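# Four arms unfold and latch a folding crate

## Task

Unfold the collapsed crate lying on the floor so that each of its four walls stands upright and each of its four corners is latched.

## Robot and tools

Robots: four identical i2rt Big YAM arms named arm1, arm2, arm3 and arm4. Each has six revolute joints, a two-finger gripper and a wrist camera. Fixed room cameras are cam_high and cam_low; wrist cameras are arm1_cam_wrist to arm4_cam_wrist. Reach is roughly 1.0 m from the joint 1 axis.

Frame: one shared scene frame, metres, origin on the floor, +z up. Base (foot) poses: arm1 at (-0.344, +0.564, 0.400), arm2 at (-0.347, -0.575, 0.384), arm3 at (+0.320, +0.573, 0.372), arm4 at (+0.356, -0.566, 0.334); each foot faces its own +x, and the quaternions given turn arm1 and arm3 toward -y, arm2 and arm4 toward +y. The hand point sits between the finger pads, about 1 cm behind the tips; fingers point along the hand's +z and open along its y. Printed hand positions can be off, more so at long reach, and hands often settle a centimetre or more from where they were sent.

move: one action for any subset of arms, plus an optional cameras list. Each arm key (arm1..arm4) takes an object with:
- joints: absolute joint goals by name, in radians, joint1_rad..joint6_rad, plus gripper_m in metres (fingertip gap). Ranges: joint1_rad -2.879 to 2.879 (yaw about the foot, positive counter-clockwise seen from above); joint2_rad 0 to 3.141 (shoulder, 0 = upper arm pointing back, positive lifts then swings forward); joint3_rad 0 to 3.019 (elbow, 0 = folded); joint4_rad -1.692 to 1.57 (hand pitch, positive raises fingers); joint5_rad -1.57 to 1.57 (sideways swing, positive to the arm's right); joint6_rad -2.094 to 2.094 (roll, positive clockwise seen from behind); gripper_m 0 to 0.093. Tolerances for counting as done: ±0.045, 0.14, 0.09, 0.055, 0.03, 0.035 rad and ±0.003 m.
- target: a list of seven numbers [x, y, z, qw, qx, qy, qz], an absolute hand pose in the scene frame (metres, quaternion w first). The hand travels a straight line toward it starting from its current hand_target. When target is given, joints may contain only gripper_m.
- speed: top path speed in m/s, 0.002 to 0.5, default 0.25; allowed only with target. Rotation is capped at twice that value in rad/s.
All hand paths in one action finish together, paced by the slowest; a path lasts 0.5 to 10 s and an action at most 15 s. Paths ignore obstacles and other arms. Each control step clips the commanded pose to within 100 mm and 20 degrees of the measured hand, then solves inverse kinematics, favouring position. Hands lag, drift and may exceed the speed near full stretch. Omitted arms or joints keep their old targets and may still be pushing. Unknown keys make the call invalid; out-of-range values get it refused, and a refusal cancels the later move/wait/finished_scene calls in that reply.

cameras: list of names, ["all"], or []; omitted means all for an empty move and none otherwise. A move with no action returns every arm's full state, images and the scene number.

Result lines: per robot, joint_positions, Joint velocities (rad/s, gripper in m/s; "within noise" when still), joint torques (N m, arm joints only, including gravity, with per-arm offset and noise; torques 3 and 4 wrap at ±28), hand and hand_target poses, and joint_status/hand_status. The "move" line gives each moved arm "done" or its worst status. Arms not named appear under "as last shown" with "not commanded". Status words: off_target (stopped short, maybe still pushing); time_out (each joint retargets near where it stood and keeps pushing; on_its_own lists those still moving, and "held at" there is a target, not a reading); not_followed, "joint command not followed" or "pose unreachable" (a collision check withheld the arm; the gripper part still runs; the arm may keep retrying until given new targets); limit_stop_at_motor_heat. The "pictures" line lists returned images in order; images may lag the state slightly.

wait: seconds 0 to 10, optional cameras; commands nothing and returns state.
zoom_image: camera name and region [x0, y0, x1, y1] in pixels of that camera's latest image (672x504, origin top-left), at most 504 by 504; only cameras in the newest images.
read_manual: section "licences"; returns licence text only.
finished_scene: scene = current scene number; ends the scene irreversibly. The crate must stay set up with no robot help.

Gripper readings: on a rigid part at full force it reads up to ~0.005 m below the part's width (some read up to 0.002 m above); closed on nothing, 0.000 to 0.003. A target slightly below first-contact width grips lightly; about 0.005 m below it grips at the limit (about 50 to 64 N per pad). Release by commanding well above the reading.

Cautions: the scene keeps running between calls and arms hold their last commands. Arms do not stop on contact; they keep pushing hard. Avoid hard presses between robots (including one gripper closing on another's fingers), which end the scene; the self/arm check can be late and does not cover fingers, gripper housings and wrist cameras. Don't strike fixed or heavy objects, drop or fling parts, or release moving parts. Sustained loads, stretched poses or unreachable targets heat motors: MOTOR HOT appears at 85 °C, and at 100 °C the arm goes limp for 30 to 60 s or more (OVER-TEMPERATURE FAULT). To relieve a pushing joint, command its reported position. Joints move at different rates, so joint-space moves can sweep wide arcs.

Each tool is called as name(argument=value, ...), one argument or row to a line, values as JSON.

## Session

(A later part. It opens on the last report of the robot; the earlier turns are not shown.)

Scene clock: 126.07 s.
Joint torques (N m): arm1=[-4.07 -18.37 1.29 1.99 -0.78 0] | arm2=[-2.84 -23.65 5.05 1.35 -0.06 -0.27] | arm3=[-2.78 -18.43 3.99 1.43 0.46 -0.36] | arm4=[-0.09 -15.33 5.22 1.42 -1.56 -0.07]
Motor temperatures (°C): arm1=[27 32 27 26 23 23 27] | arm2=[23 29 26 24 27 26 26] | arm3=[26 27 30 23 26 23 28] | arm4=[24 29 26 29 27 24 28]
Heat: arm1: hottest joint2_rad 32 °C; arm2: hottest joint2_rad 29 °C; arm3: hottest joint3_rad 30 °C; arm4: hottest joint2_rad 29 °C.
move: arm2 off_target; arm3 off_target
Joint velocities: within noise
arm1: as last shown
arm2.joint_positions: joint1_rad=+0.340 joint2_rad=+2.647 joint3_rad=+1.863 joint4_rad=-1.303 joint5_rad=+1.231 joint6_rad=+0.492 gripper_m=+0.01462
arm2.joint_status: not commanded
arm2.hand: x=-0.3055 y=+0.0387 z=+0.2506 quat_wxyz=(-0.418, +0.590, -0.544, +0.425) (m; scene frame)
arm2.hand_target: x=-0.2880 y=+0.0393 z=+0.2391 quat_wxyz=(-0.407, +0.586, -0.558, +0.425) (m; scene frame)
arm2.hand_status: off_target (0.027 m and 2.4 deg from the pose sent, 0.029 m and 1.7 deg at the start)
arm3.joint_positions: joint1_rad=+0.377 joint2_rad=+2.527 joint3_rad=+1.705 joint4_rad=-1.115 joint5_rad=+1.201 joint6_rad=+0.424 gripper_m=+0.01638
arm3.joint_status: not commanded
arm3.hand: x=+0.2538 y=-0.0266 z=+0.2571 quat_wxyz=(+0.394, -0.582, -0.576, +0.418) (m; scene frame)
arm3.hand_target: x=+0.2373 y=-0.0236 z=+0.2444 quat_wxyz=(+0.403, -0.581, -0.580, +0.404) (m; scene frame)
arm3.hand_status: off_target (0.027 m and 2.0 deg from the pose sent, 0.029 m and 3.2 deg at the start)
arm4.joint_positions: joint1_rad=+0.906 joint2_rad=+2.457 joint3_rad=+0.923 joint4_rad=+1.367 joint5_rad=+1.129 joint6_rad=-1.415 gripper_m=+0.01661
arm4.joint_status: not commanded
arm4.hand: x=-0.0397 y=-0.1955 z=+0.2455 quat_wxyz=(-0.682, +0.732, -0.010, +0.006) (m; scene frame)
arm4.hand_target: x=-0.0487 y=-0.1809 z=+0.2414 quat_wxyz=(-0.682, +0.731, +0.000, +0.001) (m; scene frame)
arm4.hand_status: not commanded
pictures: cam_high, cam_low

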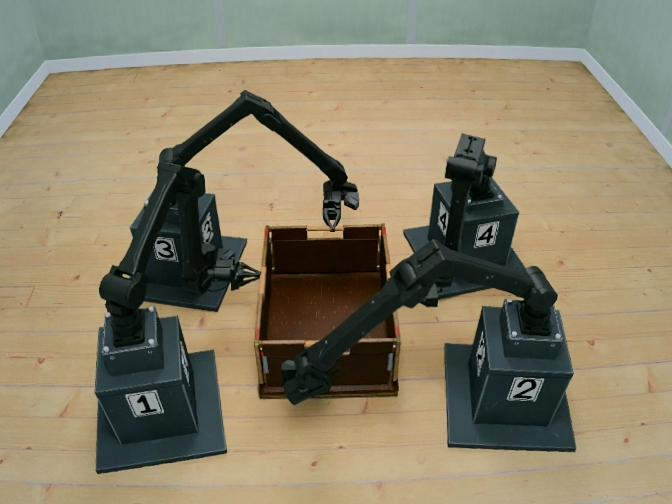

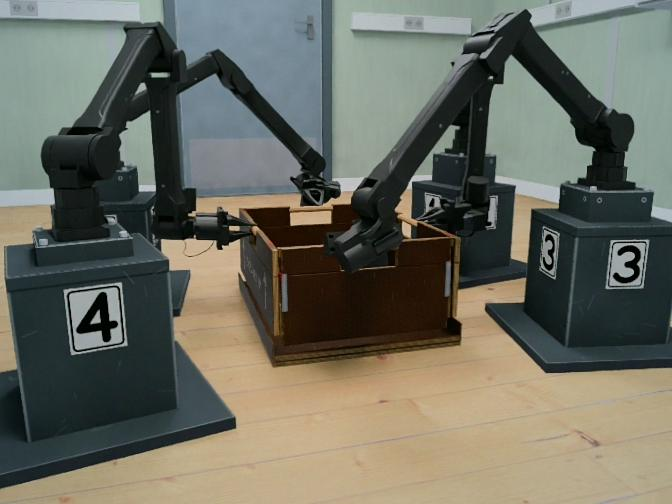

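move(
  arm1={"target":[0.0135,0.230,0.242,0,0,0.743,-0.669],"speed":0.06},
  arm4={"target":[-0.046,-0.198,0.241,-0.682,0.731,0,0],"speed":0.06},
  arm2={"target":[-0.306,0.041,0.238,-0.405,0.585,-0.56,0.425],"speed":0.08},
  arm3={"target":[0.260,-0.025,0.244,-0.405,0.579,0.579,-0.405],"speed":0.08},
)

move(
  arm1={"joints":{"gripper_m":0.05}},
  arm2={"joints":{"gripper_m":0.045}},
  arm3={"joints":{"gripper_m":0.045}},
  arm4={"joints":{"gripper_m":0.05}},
  cameras=["arm1_cam_wrist","arm2_cam_wrist","arm3_cam_wrist","arm4_cam_wrist"],
)

Scene clock: 128.77 s.
Joint torques (N m): arm1=[0.5 -17.96 -0.01 2.04 0.57 0.27] | arm2=[-0.38 -22.24 7.09 -0.47 -0.08 0.08] | arm3=[0.03 -17.14 6.54 -1.37 0.41 0.16] | arm4=[2.26 -15.56 2.85 2 -0.61 0.07]
Motor temperatures (°C): arm1=[27 32 27 26 23 23 27] | arm2=[23 29 26 24 27 26 26] | arm3=[26 27 30 23 26 23 28] | arm4=[24 29 26 29 27 25 28]
Heat: arm1: hottest joint2_rad 32 °C; arm2: hottest joint2_rad 29 °C; arm3: hottest joint3_rad 30 °C; arm4: hottest joint2_rad 29 °C.
move: arm1 done; arm2 off_target; arm3 off_target; arm4 done
Joint velocities: within noise
arm1.joint_positions: joint1_rad=+0.958 joint2_rad=+2.622 joint3_rad=+0.884 joint4_rad=+1.476 joint5_rad=+1.120 joint6_rad=-1.334 gripper_m=+0.01244
arm1.joint_status: not commanded
arm1.hand: x=+0.0129 y=+0.2272 z=+0.2438 quat_wxyz=(+0.000, +0.006, -0.744, +0.668) (m; scene frame)
arm1.hand_target: x=+0.0146 y=+0.2294 z=+0.2418 quat_wxyz=(-0.003, +0.002, -0.744, +0.669) (m; scene frame)
arm1.hand_status: done (0.003 m and 0.7 deg from the pose sent, 0.004 m and 1.2 deg at the start)
arm2.joint_positions: joint1_rad=+0.339 joint2_rad=+2.653 joint3_rad=+1.884 joint4_rad=-1.343 joint5_rad=+1.211 joint6_rad=+0.528 gripper_m=+0.01462
arm2.joint_status: not commanded
arm2.hand: x=-0.3058 y=+0.0388 z=+0.2513 quat_wxyz=(-0.412, +0.585, -0.555, +0.424) (m; scene frame)
arm2.hand_target: x=-0.3054 y=+0.0409 z=+0.2377 quat_wxyz=(-0.405, +0.585, -0.561, +0.423) (m; scene frame)
arm2.hand_status: off_target (0.014 m and 1.0 deg from the pose sent, 0.013 m and 2.4 deg at the start)
arm3.joint_positions: joint1_rad=+0.377 joint2_rad=+2.533 joint3_rad=+1.722 joint4_rad=-1.153 joint5_rad=+1.192 joint6_rad=+0.458 gripper_m=+0.01637
arm3.joint_status: not commanded
arm3.hand: x=+0.2544 y=-0.0264 z=+0.2578 quat_wxyz=(+0.395, -0.588, -0.572, +0.415) (m; scene frame)
arm3.hand_target: x=+0.2601 y=-0.0255 z=+0.2439 quat_wxyz=(+0.403, -0.580, -0.580, +0.406) (m; scene frame)
arm3.hand_status: off_target (0.015 m and 2.0 deg from the pose sent, 0.015 m and 2.0 deg at the start)
arm4.joint_positions: joint1_rad=+0.907 joint2_rad=+2.457 joint3_rad=+0.923 joint4_rad=+1.368 joint5_rad=+1.133 joint6_rad=-1.415 gripper_m=+0.01661
arm4.joint_status: not commanded
arm4.hand: x=-0.0398 y=-0.1961 z=+0.2458 quat_wxyz=(-0.682, +0.731, -0.011, +0.006) (m; scene frame)
arm4.hand_target: x=-0.0461 y=-0.1983 z=+0.2410 quat_wxyz=(-0.682, +0.731, +0.001, +0.000) (m; scene frame)
arm4.hand_status: done (0.008 m and 1.4 deg from the pose sent, 0.008 m and 1.3 deg at the start)
pictures: none

Scene clock: 129.57 s.
Joint torques (N m): arm1=[0.44 -18.37 -0.06 1.74 0.35 0.25] | arm2=[-0.38 -23.82 6.64 -0.42 0.34 0.09] | arm3=[0.03 -17.32 6.31 -0.8 0.47 0.17] | arm4=[2.08 -15.38 2.67 2.03 -0.09 0.07]
Motor temperatures (°C): arm1=[27 32 27 26 23 23 26] | arm2=[23 29 26 24 27 26 26] | arm3=[26 27 30 23 26 23 28] | arm4=[24 29 26 29 27 25 28]
Heat: arm1: hottest joint2_rad 32 °C; arm2: hottest joint2_rad 29 °C; arm3: hottest joint3_rad 30 °C; arm4: hottest joint2_rad 29 °C.
move: arm1 done; arm2 done; arm3 done; arm4 done
Joint velocities: within noise
arm1.joint_positions: joint1_rad=+0.959 joint2_rad=+2.622 joint3_rad=+0.884 joint4_rad=+1.476 joint5_rad=+1.126 joint6_rad=-1.334 gripper_m=+0.04995
arm1.joint_status: all done
arm1.hand: x=+0.0124 y=+0.2278 z=+0.2440 quat_wxyz=(+0.001, +0.004, -0.744, +0.669) (m; scene frame)
arm1.hand_target: x=+0.0147 y=+0.2296 z=+0.2418 quat_wxyz=(-0.003, +0.002, -0.744, +0.669) (m; scene frame)
arm1.hand_status: not commanded
arm2.joint_positions: joint1_rad=+0.340 joint2_rad=+2.673 joint3_rad=+1.891 joint4_rad=-1.341 joint5_rad=+1.194 joint6_rad=+0.524 gripper_m=+0.04488
arm2.joint_status: all done
arm2.hand: x=-0.3069 y=+0.0344 z=+0.2388 quat_wxyz=(-0.402, +0.590, -0.555, +0.427) (m; scene frame)
arm2.hand_target: x=-0.3067 y=+0.0407 z=+0.2366 quat_wxyz=(-0.402, +0.587, -0.562, +0.422) (m; scene frame)
arm2.hand_status: not commanded
arm3.joint_positions: joint1_rad=+0.368 joint2_rad=+2.533 joint3_rad=+1.722 joint4_rad=-1.166 joint5_rad=+1.191 joint6_rad=+0.455 gripper_m=+0.04488
arm3.joint_status: all done
arm3.hand: x=+0.2487 y=-0.0241 z=+0.2582 quat_wxyz=(+0.402, -0.587, -0.572, +0.409) (m; scene frame)
arm3.hand_target: x=+0.2546 y=-0.0249 z=+0.2440 quat_wxyz=(+0.405, -0.581, -0.579, +0.404) (m; scene frame)
arm3.hand_status: not commanded
arm4.joint_positions: joint1_rad=+0.899 joint2_rad=+2.457 joint3_rad=+0.926 joint4_rad=+1.368 joint5_rad=+1.110 joint6_rad=-1.415 gripper_m=+0.04994
arm4.joint_status: all done
arm4.hand: x=-0.0420 y=-0.1925 z=+0.2457 quat_wxyz=(-0.681, +0.732, -0.007, -0.001) (m; scene frame)
arm4.hand_target: x=-0.0449 y=-0.1951 z=+0.2409 quat_wxyz=(-0.682, +0.732, +0.000, -0.001) (m; scene frame)
arm4.hand_status: not commanded
pictures: arm1_cam_wrist, arm2_cam_wrist, arm3_cam_wrist, arm4_cam_wrist

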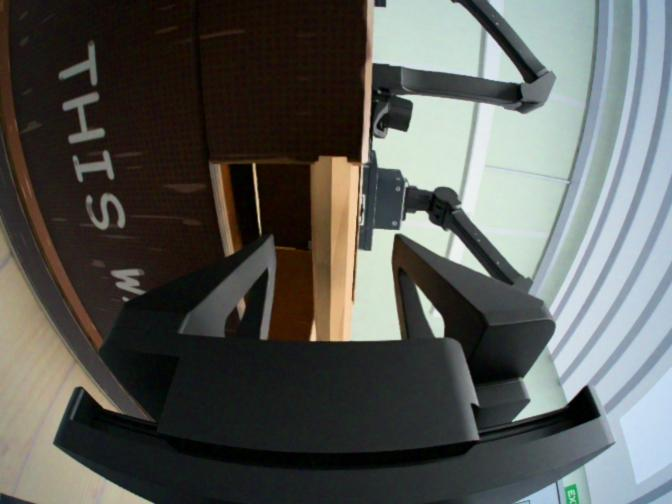

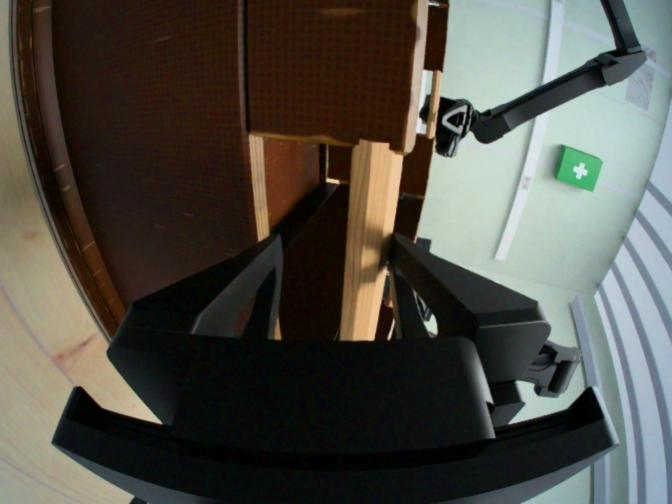

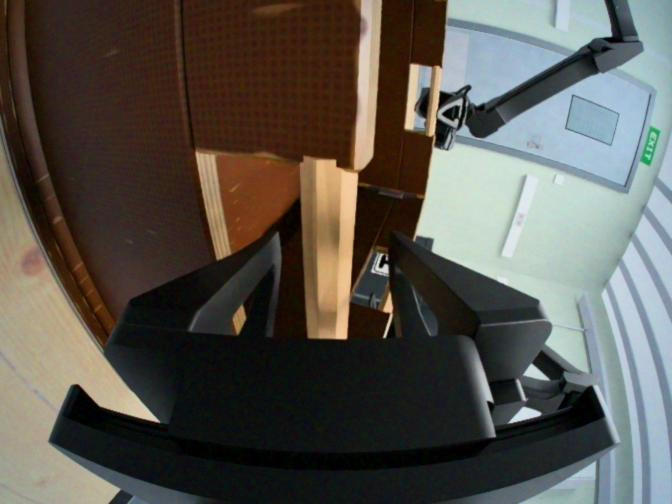

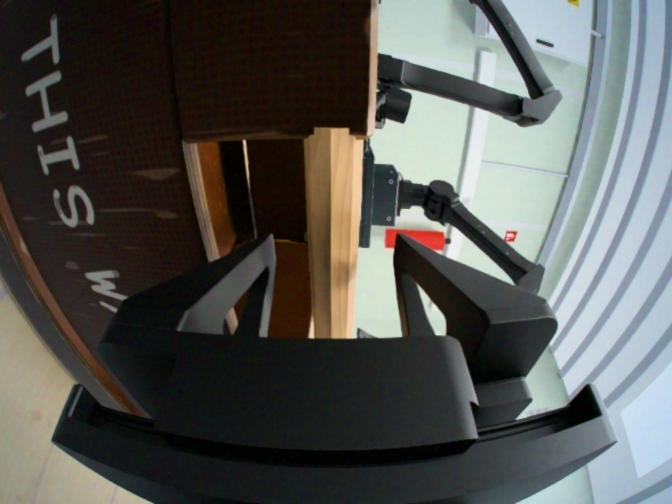

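move(
  arm1={"target":[0.0135,0.30,0.25,0,0,0.743,-0.669],"speed":0.1},
  arm4={"target":[-0.046,-0.28,0.25,-0.682,0.731,0,0],"speed":0.1},
  arm2={"target":[-0.38,0.041,0.270,-0.405,0.585,-0.56,0.425],"speed":0.1},
  arm3={"target":[0.335,-0.025,0.272,-0.405,0.579,0.579,-0.405],"speed":0.1},
  cameras=["all"],
)

zoom_image(
  camera="cam_high",
  region=[245, 210, 405, 410],
)

Scene clock: 133.10 s.
Joint torques (N m): arm1=[0.56 -19.08 -1.37 1.4 0.52 0.28] | arm2=[-0.97 -24.41 7.39 -1.09 0.34 0.14] | arm3=[0.21 -17.61 7.46 -1.18 0.39 0.28] | arm4=[2.32 -16.56 0.84 0.83 0.12 0.42]
Motor temperatures (°C): arm1=[27 32 27 26 23 23 26] | arm2=[23 29 26 24 27 26 25] | arm3=[26 27 30 23 26 23 28] | arm4=[24 29 26 29 27 25 28]
Heat: arm1: hottest joint2_rad 32 °C; arm2: hottest joint2_rad 29 °C; arm3: hottest joint3_rad 30 °C; arm4: hottest joint2_rad 29 °C.
move: arm1 done; arm2 done; arm3 off_target; arm4 done
Joint velocities: within noise
arm1.joint_positions: joint1_rad=+1.131 joint2_rad=+2.591 joint3_rad=+0.825 joint4_rad=+1.370 joint5_rad=+1.297 joint6_rad=-1.178 gripper_m=+0.04996
arm1.joint_status: not commanded
arm1.hand: x=+0.0169 y=+0.2955 z=+0.2485 quat_wxyz=(-0.001, -0.002, -0.741, +0.671) (m; scene frame)
arm1.hand_target: x=+0.0175 y=+0.2984 z=+0.2508 quat_wxyz=(-0.004, -0.003, -0.742, +0.671) (m; scene frame)
arm1.hand_status: done (0.006 m and 0.4 deg from the pose sent, 0.072 m and 0.5 deg at the start)
arm2.joint_positions: joint1_rad=+0.442 joint2_rad=+2.702 joint3_rad=+2.027 joint4_rad=-1.662 joint5_rad=+1.131 joint6_rad=+0.751 gripper_m=+0.04489
arm2.joint_status: not commanded
arm2.hand: x=-0.3730 y=+0.0342 z=+0.2693 quat_wxyz=(-0.401, +0.587, -0.555, +0.432) (m; scene frame)
arm2.hand_target: x=-0.3742 y=+0.0408 z=+0.2700 quat_wxyz=(-0.403, +0.583, -0.562, +0.427) (m; scene frame)
arm2.hand_status: done (0.010 m and 1.1 deg from the pose sent, 0.080 m and 0.9 deg at the start)
arm3.joint_positions: joint1_rad=+0.502 joint2_rad=+2.562 joint3_rad=+1.846 joint4_rad=-1.512 joint5_rad=+1.129 joint6_rad=+0.710 gripper_m=+0.04489
arm3.joint_status: not commanded
arm3.hand: x=+0.3311 y=-0.0211 z=+0.2843 quat_wxyz=(+0.404, -0.578, -0.580, +0.407) (m; scene frame)
arm3.hand_target: x=+0.3360 y=-0.0246 z=+0.2721 quat_wxyz=(+0.405, -0.578, -0.580, +0.406) (m; scene frame)
arm3.hand_status: off_target (0.014 m and 0.3 deg from the pose sent, 0.087 m and 1.3 deg at the start)
arm4.joint_positions: joint1_rad=+1.082 joint2_rad=+2.434 joint3_rad=+0.846 joint4_rad=+1.362 joint5_rad=+1.286 joint6_rad=-1.361 gripper_m=+0.04995
arm4.joint_status: not commanded
arm4.hand: x=-0.0466 y=-0.2757 z=+0.2502 quat_wxyz=(-0.685, +0.729, +0.001, +0.003) (m; scene frame)
arm4.hand_target: x=-0.0458 y=-0.2782 z=+0.2508 quat_wxyz=(-0.684, +0.730, +0.000, +0.001) (m; scene frame)
arm4.hand_status: done (0.004 m and 0.6 deg from the pose sent, 0.088 m and 0.8 deg at the start)
pictures: arm1_cam_wrist, arm2_cam_wrist, arm3_cam_wrist, arm4_cam_wrist, cam_high, cam_low

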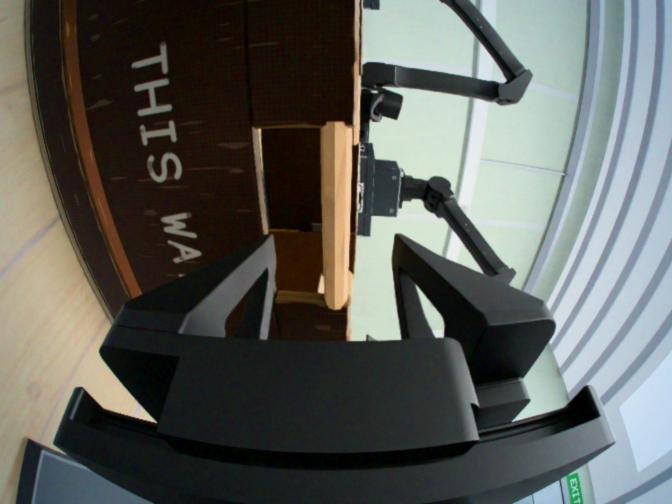

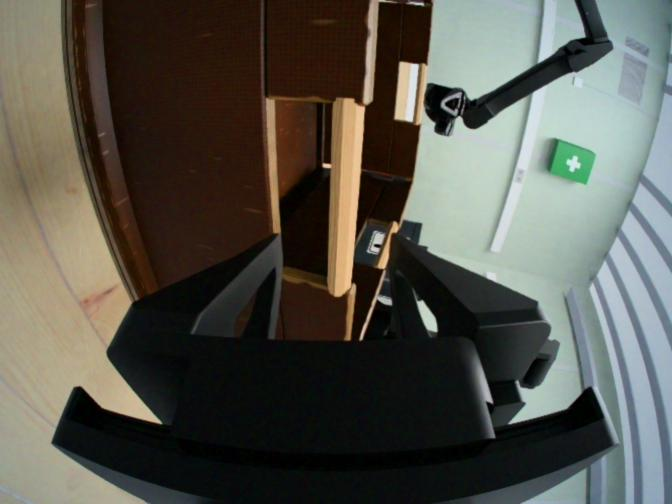

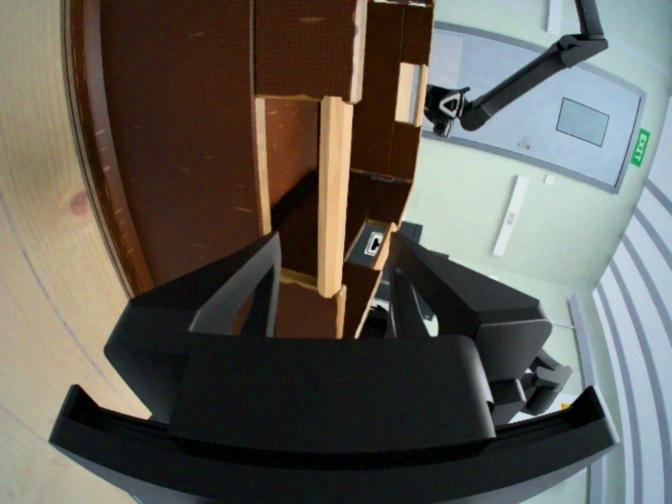

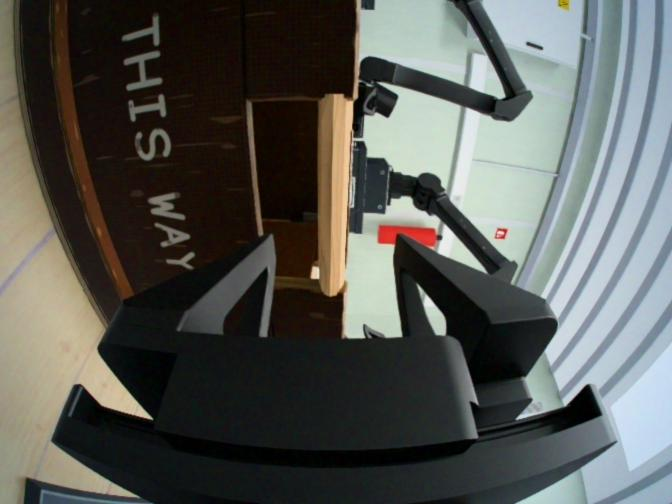

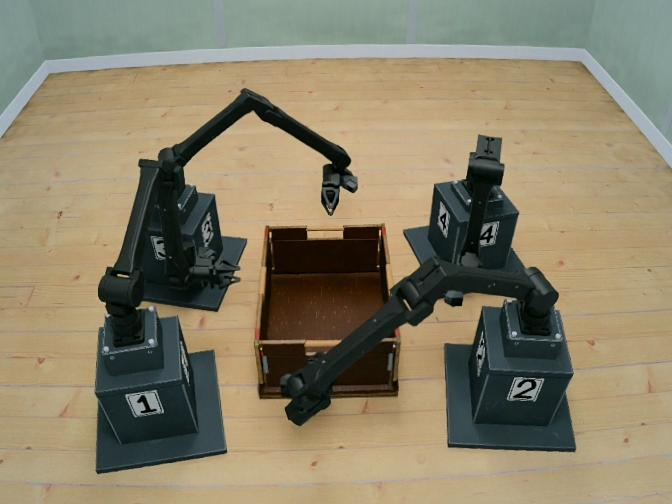

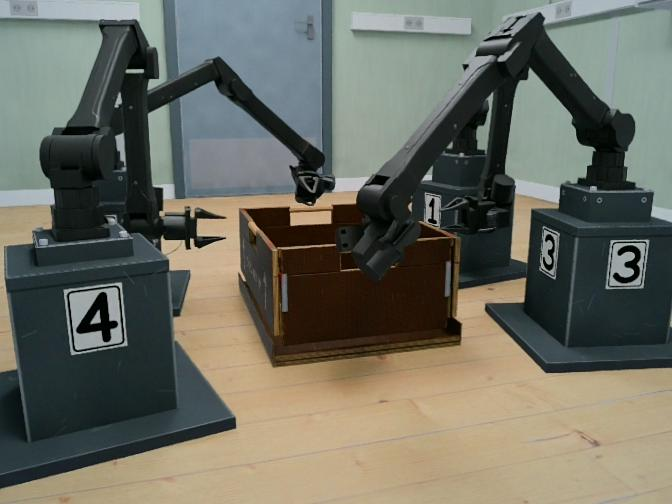

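Scaled by 2.520 from the camera's 672x504 image, which has a finer 960x720 frame.

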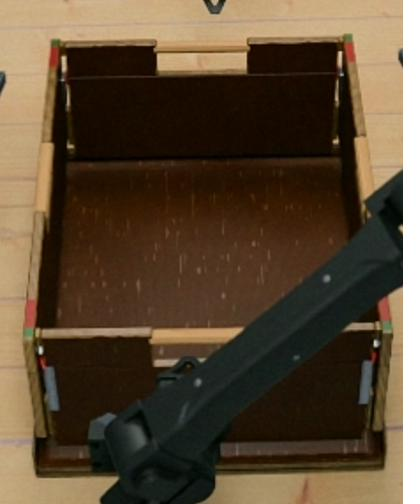

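finished_scene(
  scene=2,
)

The scene is finished: the task was done.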